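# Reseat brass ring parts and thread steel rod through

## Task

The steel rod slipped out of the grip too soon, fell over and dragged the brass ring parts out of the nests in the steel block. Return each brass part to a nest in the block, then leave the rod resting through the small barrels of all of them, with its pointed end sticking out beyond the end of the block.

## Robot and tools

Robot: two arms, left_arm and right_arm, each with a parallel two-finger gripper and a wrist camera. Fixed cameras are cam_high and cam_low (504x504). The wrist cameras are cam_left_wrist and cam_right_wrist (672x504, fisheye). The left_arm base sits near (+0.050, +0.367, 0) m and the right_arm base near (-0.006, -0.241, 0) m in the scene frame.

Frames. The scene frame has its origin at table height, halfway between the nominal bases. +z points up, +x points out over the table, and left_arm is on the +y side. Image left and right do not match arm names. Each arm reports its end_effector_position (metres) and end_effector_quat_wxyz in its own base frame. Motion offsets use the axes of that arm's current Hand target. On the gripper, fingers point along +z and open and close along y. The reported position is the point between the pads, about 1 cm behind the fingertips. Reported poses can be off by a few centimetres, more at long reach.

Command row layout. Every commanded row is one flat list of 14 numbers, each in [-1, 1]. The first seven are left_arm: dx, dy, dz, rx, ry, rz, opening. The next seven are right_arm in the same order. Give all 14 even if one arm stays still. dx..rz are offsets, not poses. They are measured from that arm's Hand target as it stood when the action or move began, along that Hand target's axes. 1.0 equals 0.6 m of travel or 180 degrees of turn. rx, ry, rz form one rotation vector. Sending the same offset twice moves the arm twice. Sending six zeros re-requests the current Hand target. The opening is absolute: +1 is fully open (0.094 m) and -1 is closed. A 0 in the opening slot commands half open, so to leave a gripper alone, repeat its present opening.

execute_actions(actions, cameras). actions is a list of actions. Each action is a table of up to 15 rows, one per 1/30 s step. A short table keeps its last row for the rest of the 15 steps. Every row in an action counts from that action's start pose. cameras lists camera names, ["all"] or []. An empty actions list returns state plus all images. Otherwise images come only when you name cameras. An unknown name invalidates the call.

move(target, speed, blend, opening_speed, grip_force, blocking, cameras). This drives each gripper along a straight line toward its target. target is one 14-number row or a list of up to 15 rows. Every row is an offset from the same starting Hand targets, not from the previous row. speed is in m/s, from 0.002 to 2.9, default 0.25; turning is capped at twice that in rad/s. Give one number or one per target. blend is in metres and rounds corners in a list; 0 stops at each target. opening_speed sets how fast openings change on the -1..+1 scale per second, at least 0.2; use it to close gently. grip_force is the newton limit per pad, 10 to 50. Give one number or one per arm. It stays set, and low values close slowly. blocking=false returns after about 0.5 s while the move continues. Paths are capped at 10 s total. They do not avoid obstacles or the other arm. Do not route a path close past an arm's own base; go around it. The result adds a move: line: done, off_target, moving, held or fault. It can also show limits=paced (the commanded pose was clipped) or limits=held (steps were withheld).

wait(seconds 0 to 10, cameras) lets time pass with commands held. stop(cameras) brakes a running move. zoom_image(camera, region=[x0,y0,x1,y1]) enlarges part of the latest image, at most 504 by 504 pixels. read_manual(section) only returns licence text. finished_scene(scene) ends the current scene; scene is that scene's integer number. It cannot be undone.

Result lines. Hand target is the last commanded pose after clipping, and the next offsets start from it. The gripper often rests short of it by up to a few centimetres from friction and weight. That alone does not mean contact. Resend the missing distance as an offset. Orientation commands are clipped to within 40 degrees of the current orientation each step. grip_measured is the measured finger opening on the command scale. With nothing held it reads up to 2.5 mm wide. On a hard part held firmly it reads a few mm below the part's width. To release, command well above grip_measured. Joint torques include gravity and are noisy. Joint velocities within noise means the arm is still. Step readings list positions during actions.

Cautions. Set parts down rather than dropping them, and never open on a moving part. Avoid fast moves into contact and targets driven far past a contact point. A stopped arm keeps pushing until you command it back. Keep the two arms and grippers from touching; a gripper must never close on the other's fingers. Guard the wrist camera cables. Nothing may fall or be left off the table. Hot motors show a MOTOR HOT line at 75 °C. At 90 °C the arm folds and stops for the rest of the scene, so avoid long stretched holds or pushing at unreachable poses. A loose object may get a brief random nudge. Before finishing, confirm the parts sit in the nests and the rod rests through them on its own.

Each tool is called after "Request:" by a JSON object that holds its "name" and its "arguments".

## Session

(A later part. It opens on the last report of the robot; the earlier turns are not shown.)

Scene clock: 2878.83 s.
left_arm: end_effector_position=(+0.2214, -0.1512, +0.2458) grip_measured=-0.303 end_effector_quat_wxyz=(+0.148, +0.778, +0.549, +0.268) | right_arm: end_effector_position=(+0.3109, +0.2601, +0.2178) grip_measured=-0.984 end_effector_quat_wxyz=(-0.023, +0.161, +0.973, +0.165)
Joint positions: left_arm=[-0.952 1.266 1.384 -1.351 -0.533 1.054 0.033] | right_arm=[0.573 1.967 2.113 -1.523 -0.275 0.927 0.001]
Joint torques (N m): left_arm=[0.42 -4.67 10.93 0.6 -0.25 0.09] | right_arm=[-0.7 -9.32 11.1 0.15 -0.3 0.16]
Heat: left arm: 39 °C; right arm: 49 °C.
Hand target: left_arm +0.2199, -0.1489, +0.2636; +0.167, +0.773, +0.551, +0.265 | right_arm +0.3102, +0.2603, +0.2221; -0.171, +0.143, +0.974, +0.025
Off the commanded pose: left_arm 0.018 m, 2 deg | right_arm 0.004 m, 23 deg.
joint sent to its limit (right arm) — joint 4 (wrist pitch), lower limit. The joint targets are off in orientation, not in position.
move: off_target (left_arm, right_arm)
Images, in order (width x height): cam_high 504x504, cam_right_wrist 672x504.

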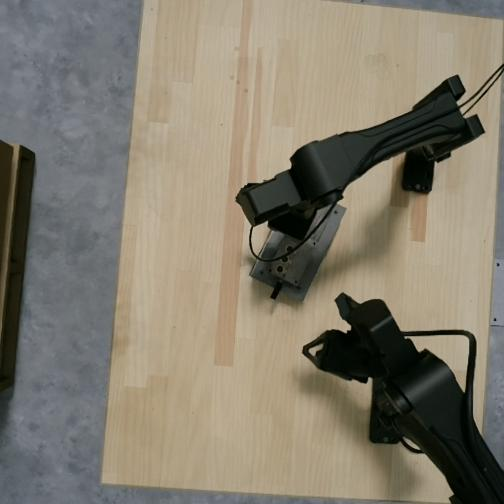

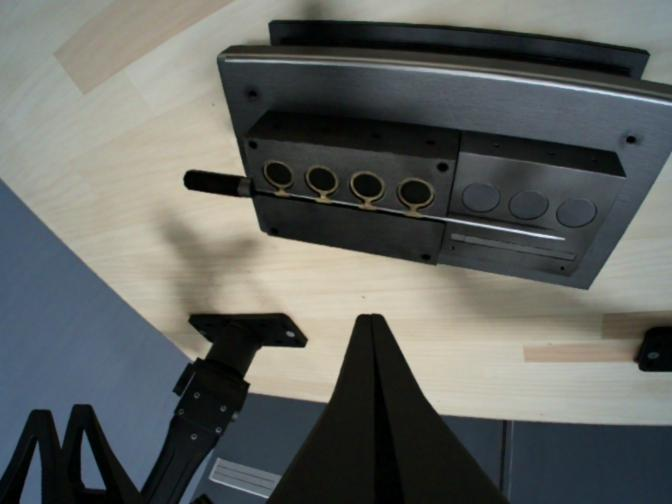

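Request:
{"name": "move", "arguments": {"target": [[0,0,0,0,0,0,-0.3,0.02,0,-0.01,-0.057,-0.269,-0.337,-1],[0,0,0,0,0,0,-0.3,0.0025,0.0062,0.125,-0.057,-0.269,-0.337,-1]], "speed": [0.25, 0.1], "blend": 0.02, "cameras": ["cam_right_wrist","cam_low"]}}

Request:
{"name": "zoom_image", "arguments": {"camera": "cam_right_wrist", "region": [250, 100, 460, 360]}}

Scene clock: 2931.00 s.
left_arm: end_effector_position=(+0.2214, -0.1512, +0.2458) grip_measured=-0.303 end_effector_quat_wxyz=(+0.148, +0.778, +0.549, +0.268) | right_arm: end_effector_position=(+0.2825, +0.2679, +0.1470) grip_measured=-0.984 end_effector_quat_wxyz=(+0.247, -0.345, +0.897, +0.122)
Joint positions: left_arm=[-0.952 1.266 1.384 -1.351 -0.533 1.054 0.033] | right_arm=[0.734 1.518 1.188 -0.686 -0.048 0.013 0.001]
Joint torques (N m): left_arm=[0.39 -4.71 10.86 0.6 -0.22 0.09] | right_arm=[0.61 -9.55 5.94 1.77 0.13 0.12]
Heat: left arm: 39 °C; right arm: 44 °C.
Hand target: left_arm +0.2199, -0.1489, +0.2636; +0.167, +0.773, +0.551, +0.265 | right_arm +0.2854, +0.2717, +0.1522; +0.272, -0.342, +0.890, +0.128
Off the commanded pose: left_arm 0.018 m, 2 deg | right_arm 0.007 m, 3 deg.
move: off_target (left_arm, right_arm)
Images, in order (width x height): cam_low 504x504, cam_right_wrist 672x504.

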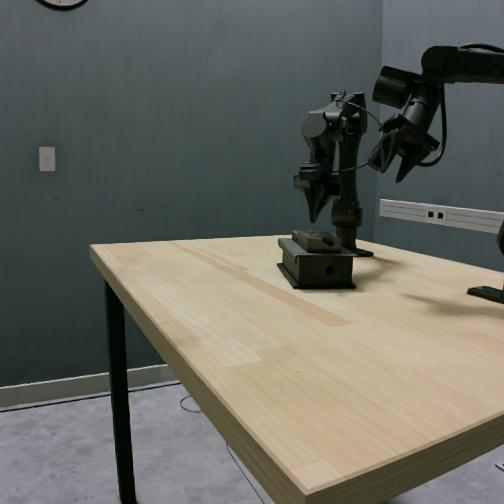

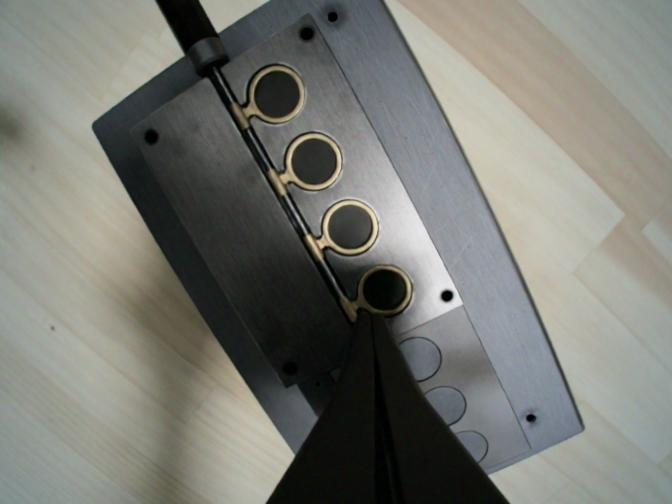

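Scaled by 1.938 from the camera's 672x504 image, which has a finer 960x720 frame.

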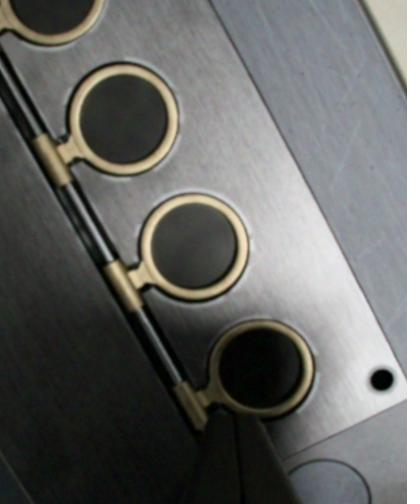

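Request:
{"name": "execute_actions", "arguments": {"actions": [[[0,0,0,0,0,0,-0.3,0.0125,0.0042,0.0107,0,0,0,-1]],[[0,0,0,0,0,0,-0.3,0.0125,0.0042,0.0107,0,0,0,-1]]], "cameras": ["cam_right_wrist"]}}

Request:
{"name": "zoom_image", "arguments": {"camera": "cam_right_wrist", "region": [250, 100, 460, 360]}}

Scene clock: 2940.07 s.
left_arm: end_effector_position=(+0.2214, -0.1512, +0.2458) grip_measured=-0.303 end_effector_quat_wxyz=(+0.148, +0.778, +0.549, +0.268) | right_arm: end_effector_position=(+0.2747, +0.2683, +0.1285) grip_measured=-0.984 end_effector_quat_wxyz=(+0.248, -0.349, +0.896, +0.121)
Joint positions: left_arm=[-0.952 1.266 1.384 -1.351 -0.533 1.054 0.033] | right_arm=[0.753 1.505 1.102 -0.611 -0.038 0.021 0.001]
Joint torques (N m): left_arm=[0.23 -4.77 10.88 0.6 -0.22 0.09] | right_arm=[0.72 -9.03 6.01 1.78 0.14 0.18]
Motor temperatures (°C): left_arm=[25 26 39 27 24 23 24] | right_arm=[25 31 43 31 23 24 30]
Heat: left arm: 39 °C; right arm: 43 °C.
Hand target: left_arm +0.2199, -0.1489, +0.2636; +0.167, +0.773, +0.551, +0.265 | right_arm +0.2778, +0.2725, +0.1332; +0.272, -0.342, +0.891, +0.128
Off the commanded pose: left_arm 0.018 m, 2 deg | right_arm 0.007 m, 3 deg.
Step readings (end_effector_position of left_arm | right_arm):
0: (+0.2214, -0.1512, +0.2458) | (+0.2825, +0.2679, +0.1470)
1: (+0.2214, -0.1512, +0.2458) | (+0.2821, +0.2683, +0.1462)
2: (+0.2214, -0.1512, +0.2458) | (+0.2815, +0.2693, +0.1452)
4: (+0.2214, -0.1512, +0.2458) | (+0.2787, +0.2680, +0.1402)
8: (+0.2214, -0.1512, +0.2458) | (+0.2765, +0.2663, +0.1360)
15: (+0.2214, -0.1512, +0.2458) | (+0.2782, +0.2674, +0.1372)
16: (+0.2214, -0.1512, +0.2458) | (+0.2778, +0.2684, +0.1365)
17: (+0.2214, -0.1512, +0.2458) | (+0.2778, +0.2687, +0.1355)
19: (+0.2214, -0.1512, +0.2458) | (+0.2750, +0.2677, +0.1306)
23: (+0.2214, -0.1512, +0.2458) | (+0.2731, +0.2667, +0.1271)
30: (+0.2214, -0.1512, +0.2458) | (+0.2745, +0.2681, +0.1283)
Images, in order (width x height): cam_right_wrist 672x504.

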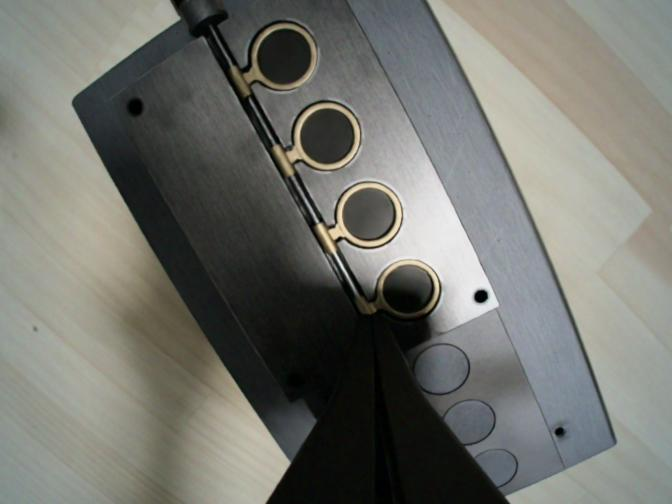

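Scaled by 1.938 from the camera's 672x504 image, which has a finer 960x720 frame.

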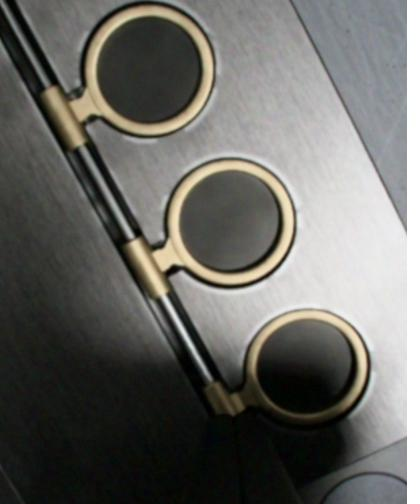

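Request:
{"name": "execute_actions", "arguments": {"actions": [[[0,0,0,0,0,0,-0.3,0.0057,0,0.0042,0,0,0,-1]],[[0,0,0,0,0,0,-0.3,0.0057,0,0.0042,0,0,0,-1]]], "cameras": ["cam_right_wrist","cam_low"]}}

Request:
{"name": "zoom_image", "arguments": {"camera": "cam_right_wrist", "region": [250, 100, 460, 360]}}

Request:
{"name": "zoom_image", "arguments": {"camera": "cam_low", "region": [290, 220, 345, 250]}}

Scene clock: 2948.87 s.
left_arm: end_effector_position=(+0.2214, -0.1512, +0.2458) grip_measured=-0.303 end_effector_quat_wxyz=(+0.148, +0.778, +0.549, +0.268) | right_arm: end_effector_position=(+0.2764, +0.2699, +0.1269) grip_measured=-0.984 end_effector_quat_wxyz=(+0.260, -0.345, +0.893, +0.126)
Joint positions: left_arm=[-0.952 1.266 1.384 -1.351 -0.533 1.054 0.033] | right_arm=[0.753 1.495 1.071 -0.562 -0.038 0.027 0.001]
Joint torques (N m): left_arm=[0.35 -4.74 10.93 0.59 -0.24 0.11] | right_arm=[0.79 -8.44 5.48 1.66 0.15 0.16]
Heat: left arm: 39 °C; right arm: 42 °C.
Hand target: left_arm +0.2199, -0.1489, +0.2636; +0.167, +0.773, +0.551, +0.265 | right_arm +0.2756, +0.2709, +0.1251; +0.272, -0.342, +0.891, +0.128
Off the commanded pose: left_arm 0.018 m, 2 deg | right_arm 0.002 m, 1 deg.
Step readings (end_effector_position of left_arm | right_arm):
0: (+0.2214, -0.1512, +0.2458) | (+0.2747, +0.2683, +0.1285)
1: (+0.2214, -0.1512, +0.2458) | (+0.2750, +0.2685, +0.1284)
2: (+0.2214, -0.1512, +0.2458) | (+0.2749, +0.2684, +0.1277)
4: (+0.2214, -0.1512, +0.2458) | (+0.2752, +0.2687, +0.1275)
8: (+0.2214, -0.1512, +0.2458) | (+0.2754, +0.2689, +0.1271)
15: (+0.2214, -0.1512, +0.2458) | (+0.2755, +0.2690, +0.1270)
16: (+0.2214, -0.1512, +0.2458) | (+0.2757, +0.2692, +0.1268)
17: (+0.2214, -0.1512, +0.2458) | (+0.2758, +0.2693, +0.1268)
19: (+0.2214, -0.1512, +0.2458) | (+0.2760, +0.2695, +0.1271)
23: (+0.2214, -0.1512, +0.2458) | (+0.2762, +0.2696, +0.1269)
30: (+0.2214, -0.1512, +0.2458) | (+0.2764, +0.2699, +0.1269)
Images, in order (width x height): cam_low 504x504, cam_right_wrist 672x504.

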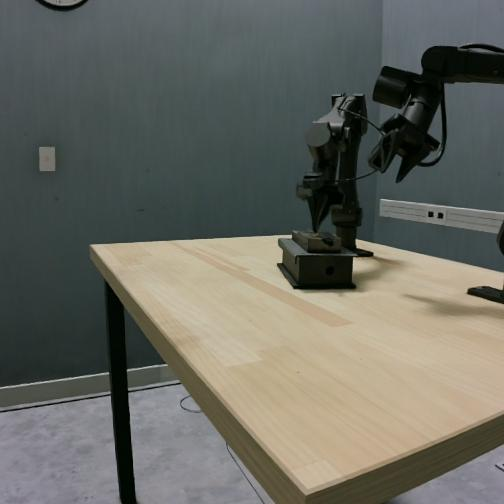

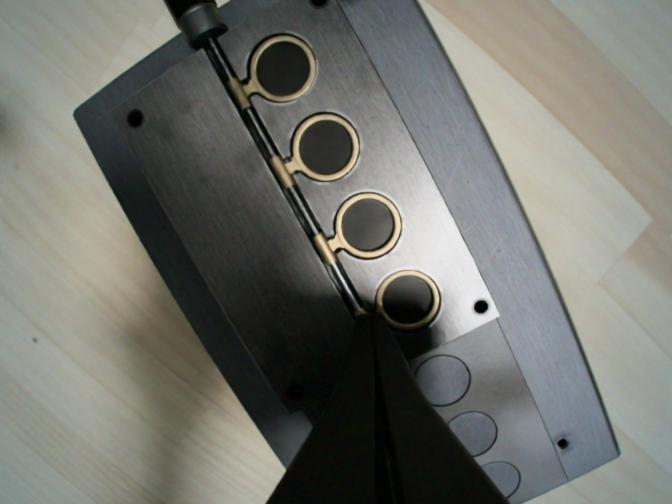

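Scaled by 1.938 from the camera's 672x504 image, which has a finer 960x720 frame.

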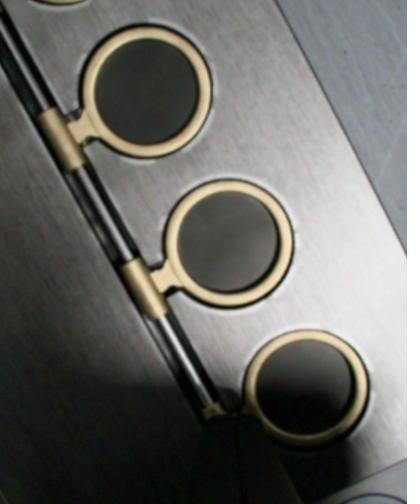

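Scaled by 9.164 from the camera's 504x504 image, which has a finer 720x720 frame.

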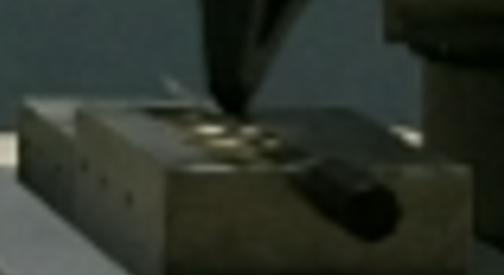

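Request:
{"name": "execute_actions", "arguments": {"actions": [[[0,0,0,0,0,0,-0.3,0.0075,0.001,0.0035,0,0,0,-1]],[[0,0,0,0,0,0,-0.3,0.0075,0.001,0.0035,0,0,0,-1]],[[0,0,0,0,0,0,-0.3,0.0075,0.001,0.0035,0,0,0,-1]]], "cameras": ["cam_right_wrist","cam_low"]}}

Request:
{"name": "zoom_image", "arguments": {"camera": "cam_right_wrist", "region": [250, 100, 460, 360]}}

Request:
{"name": "zoom_image", "arguments": {"camera": "cam_low", "region": [290, 220, 345, 250]}}

Scene clock: 2959.87 s.
left_arm: end_effector_position=(+0.2214, -0.1512, +0.2458) grip_measured=-0.303 end_effector_quat_wxyz=(+0.148, +0.778, +0.549, +0.268) | right_arm: end_effector_position=(+0.2751, +0.2737, +0.1270) grip_measured=-0.984 end_effector_quat_wxyz=(+0.283, -0.344, +0.885, +0.138)
Joint positions: left_arm=[-0.952 1.266 1.384 -1.351 -0.533 1.054 0.033] | right_arm=[0.764 1.464 1.011 -0.477 -0.036 0.035 0.001]
Joint torques (N m): left_arm=[0.42 -4.67 10.85 0.58 -0.2 0.12] | right_arm=[0.69 -6.97 4.89 1.42 0.16 0.19]
Heat: left arm: 40 °C; right arm: 42 °C.
Hand target: left_arm +0.2199, -0.1489, +0.2636; +0.167, +0.773, +0.551, +0.265 | right_arm +0.2685, +0.2676, +0.1125; +0.272, -0.342, +0.890, +0.128
Off the commanded pose: left_arm 0.018 m, 2 deg | right_arm 0.017 m, 2 deg.
Step readings (end_effector_position of left_arm | right_arm):
0: (+0.2214, -0.1512, +0.2458) | (+0.2764, +0.2699, +0.1269)
1: (+0.2214, -0.1512, +0.2458) | (+0.2762, +0.2703, +0.1266)
2: (+0.2214, -0.1512, +0.2458) | (+0.2760, +0.2707, +0.1268)
4: (+0.2214, -0.1512, +0.2458) | (+0.2758, +0.2711, +0.1268)
8: (+0.2214, -0.1512, +0.2458) | (+0.2756, +0.2713, +0.1269)
15: (+0.2214, -0.1512, +0.2458) | (+0.2756, +0.2714, +0.1269)
16: (+0.2214, -0.1512, +0.2458) | (+0.2757, +0.2716, +0.1266)
17: (+0.2214, -0.1512, +0.2458) | (+0.2754, +0.2720, +0.1266)
19: (+0.2214, -0.1512, +0.2458) | (+0.2752, +0.2722, +0.1268)
23: (+0.2214, -0.1512, +0.2458) | (+0.2750, +0.2724, +0.1268)
30: (+0.2214, -0.1512, +0.2458) | (+0.2750, +0.2724, +0.1268)
31: (+0.2214, -0.1512, +0.2458) | (+0.2750, +0.2728, +0.1264)
32: (+0.2214, -0.1512, +0.2458) | (+0.2748, +0.2730, +0.1264)
34: (+0.2214, -0.1512, +0.2458) | (+0.2747, +0.2733, +0.1266)
38: (+0.2214, -0.1512, +0.2458) | (+0.2744, +0.2734, +0.1267)
45: (+0.2214, -0.1512, +0.2458) | (+0.2748, +0.2735, +0.1267)
Images, in order (width x height): cam_low 504x504, cam_right_wrist 672x504.

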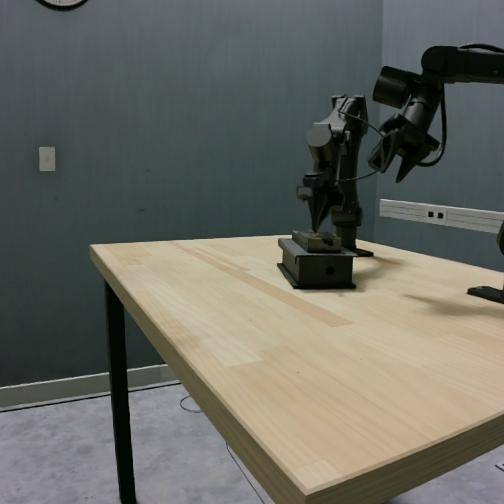

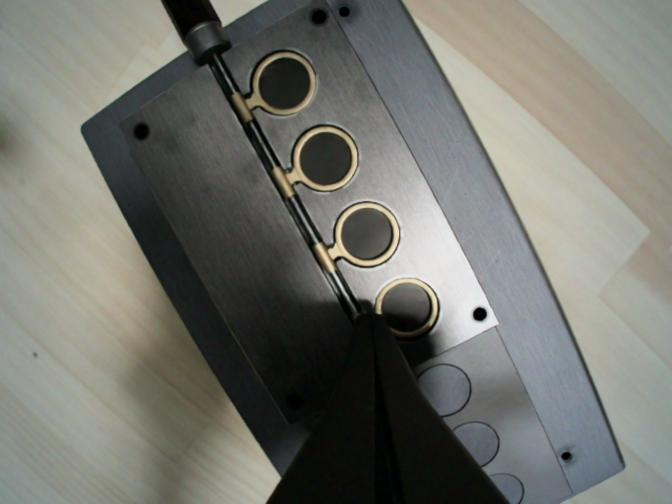

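Scaled by 1.938 from the camera's 672x504 image, which has a finer 960x720 frame.

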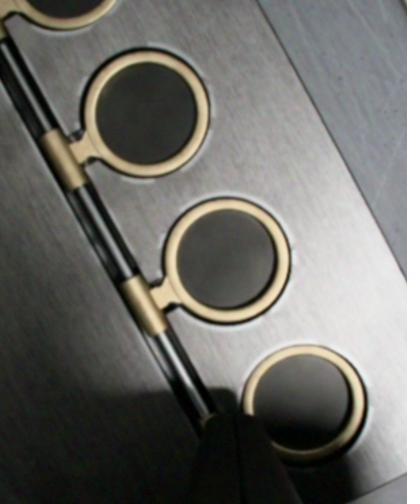

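Scaled by 9.164 from the camera's 504x504 image, which has a finer 720x720 frame.

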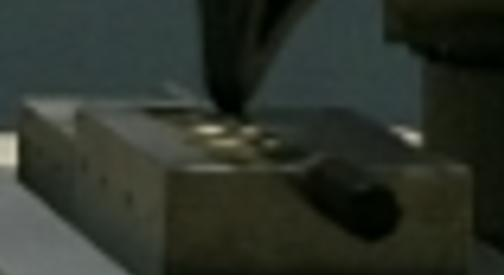

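Request:
{"name": "move", "arguments": {"target": [[0,0,0,0,0,0,-0.3,-0.035,0,-0.05,0,0,0,-1],[0,0,0,0,0,0,-0.3,-0.15,-0.02,-0.16,0,0,0,-1]], "speed": [0.05, 0.2], "cameras": ["cam_right_wrist","cam_low"]}}

Request:
{"name": "zoom_image", "arguments": {"camera": "cam_right_wrist", "region": [200, 60, 500, 420]}}

Request:
{"name": "zoom_image", "arguments": {"camera": "cam_low", "region": [290, 220, 345, 260]}}

Scene clock: 2996.43 s.
left_arm: end_effector_position=(+0.2214, -0.1512, +0.2458) grip_measured=-0.303 end_effector_quat_wxyz=(+0.148, +0.778, +0.549, +0.268) | right_arm: end_effector_position=(+0.2975, +0.2681, +0.2367) grip_measured=-0.984 end_effector_quat_wxyz=(+0.282, -0.331, +0.892, +0.126)
Joint positions: left_arm=[-0.952 1.266 1.384 -1.351 -0.533 1.054 0.033] | right_arm=[0.715 1.526 1.515 -0.934 -0.035 0.016 0.001]
Joint torques (N m): left_arm=[0.24 -4.67 10.92 0.6 -0.21 0.13] | right_arm=[-0.5 -6.67 12.33 0.84 -0.14 -0.19]
Heat: left arm: 40 °C; right arm: 43 °C.
Hand target: left_arm +0.2199, -0.1489, +0.2636; +0.167, +0.773, +0.551, +0.265 | right_arm +0.2943, +0.2676, +0.2421; +0.272, -0.342, +0.890, +0.128
Off the commanded pose: left_arm 0.018 m, 2 deg | right_arm 0.006 m, 2 deg.
move: off_target (left_arm)
Images, in order (width x height): cam_low 504x504, cam_right_wrist 672x504.

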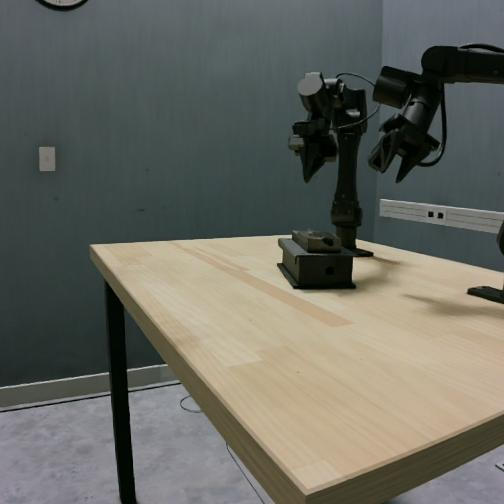

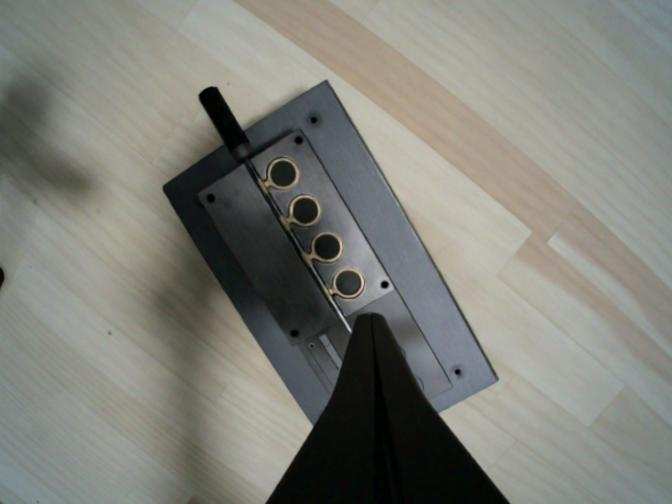

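Scaled by 1.400 from the camera's 672x504 image, which has a finer 960x720 frame.

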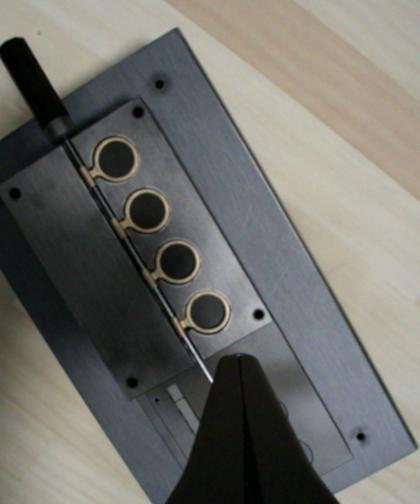

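Scaled by 9.164 from the camera's 504x504 image, which has a finer 720x720 frame.

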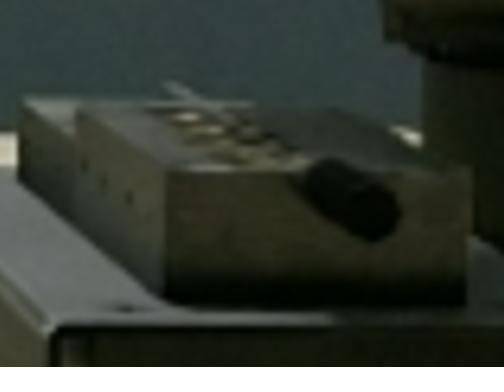

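Request:
{"name": "move", "arguments": {"target": [[0,0,0,0,0,0,-0.3,0,0,0,0.057,0.269,0.337,-1],[0,0,0,0,0,0,-0.3,0.074,-0.0215,0.104,0.057,0.269,0.337,-1]], "speed": 0.25, "blend": 0.02, "cameras": ["cam_right_wrist"]}}

Request:
{"name": "zoom_image", "arguments": {"camera": "cam_right_wrist", "region": [150, 50, 500, 300]}}

Scene clock: 3009.37 s.
left_arm: end_effector_position=(+0.2214, -0.1512, +0.2458) grip_measured=-0.303 end_effector_quat_wxyz=(+0.148, +0.778, +0.549, +0.268) | right_arm: end_effector_position=(+0.3084, +0.2651, +0.1677) grip_measured=-0.984 end_effector_quat_wxyz=(-0.075, +0.165, +0.977, +0.114)
Joint positions: left_arm=[-0.952 1.266 1.384 -1.351 -0.533 1.054 0.033] | right_arm=[0.589 2.074 2.08 -1.528 -0.269 0.93 0.001]
Joint torques (N m): left_arm=[0.29 -4.81 10.88 0.6 -0.22 0.1] | right_arm=[-0.58 -11.73 5.89 -0.09 -0.25 -0.19]
Heat: left arm: 40 °C; right arm: 45 °C.
Hand target: left_arm +0.2199, -0.1489, +0.2636; +0.167, +0.773, +0.551, +0.265 | right_arm +0.3003, +0.2600, +0.1650; -0.171, +0.143, +0.974, +0.025
Off the commanded pose: left_arm 0.018 m, 2 deg | right_arm 0.010 m, 15 deg.
joint sent to its limit (right arm) — joint 4 (wrist pitch), lower limit. The joint targets are off in orientation, not in position.
move: off_target (left_arm, right_arm)
Images, in order (width x height): cam_right_wrist 672x504.

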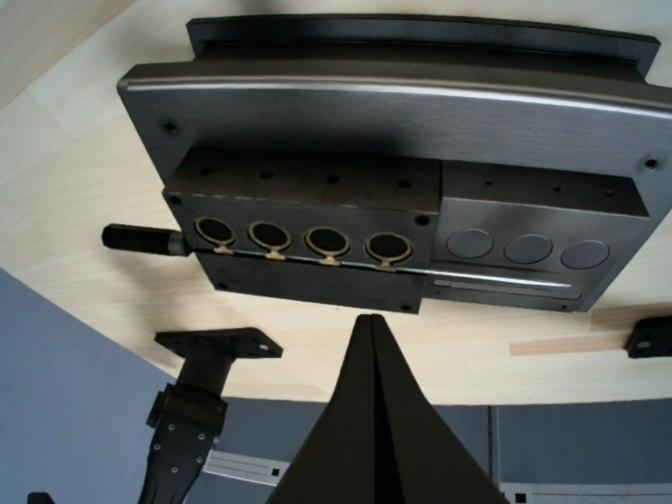

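Scaled by 1.440 from the camera's 672x504 image, which has a finer 960x720 frame.

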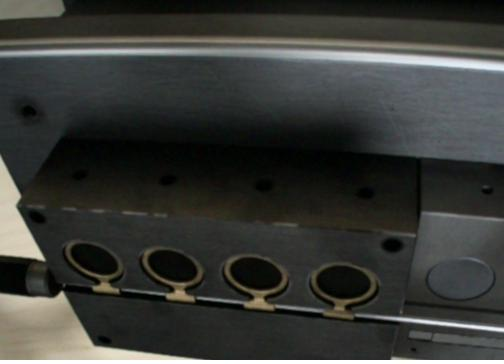

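Request:
{"name": "zoom_image", "arguments": {"camera": "cam_right_wrist", "region": [290, 210, 450, 300]}}

Request:
{"name": "zoom_image", "arguments": {"camera": "cam_right_wrist", "region": [160, 190, 320, 280]}}

Request:
{"name": "zoom_image", "arguments": {"camera": "cam_right_wrist", "region": [400, 210, 600, 320]}}

Scaled by 3.150 from the camera's 672x504 image, which has a finer 960x720 frame.

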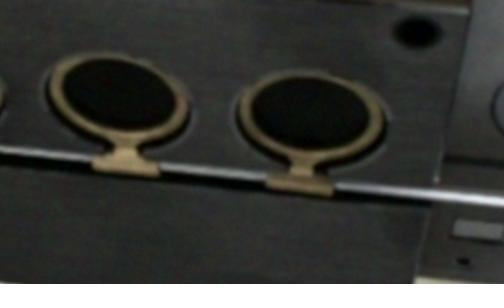

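Scaled by 3.150 from the camera's 672x504 image, which has a finer 960x720 frame.

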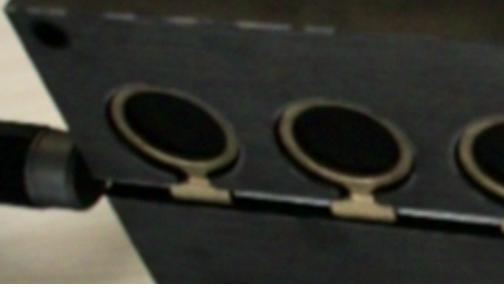

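Scaled by 2.520 from the camera's 672x504 image, which has a finer 960x720 frame.

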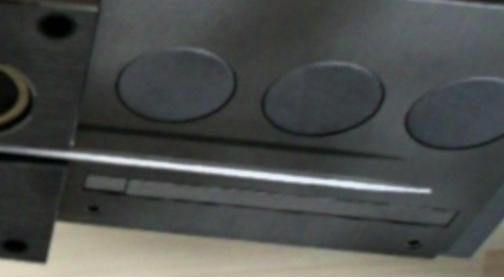

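Request:
{"name": "finished_scene", "arguments": {"scene": 1}}

The scene is finished: the task was done.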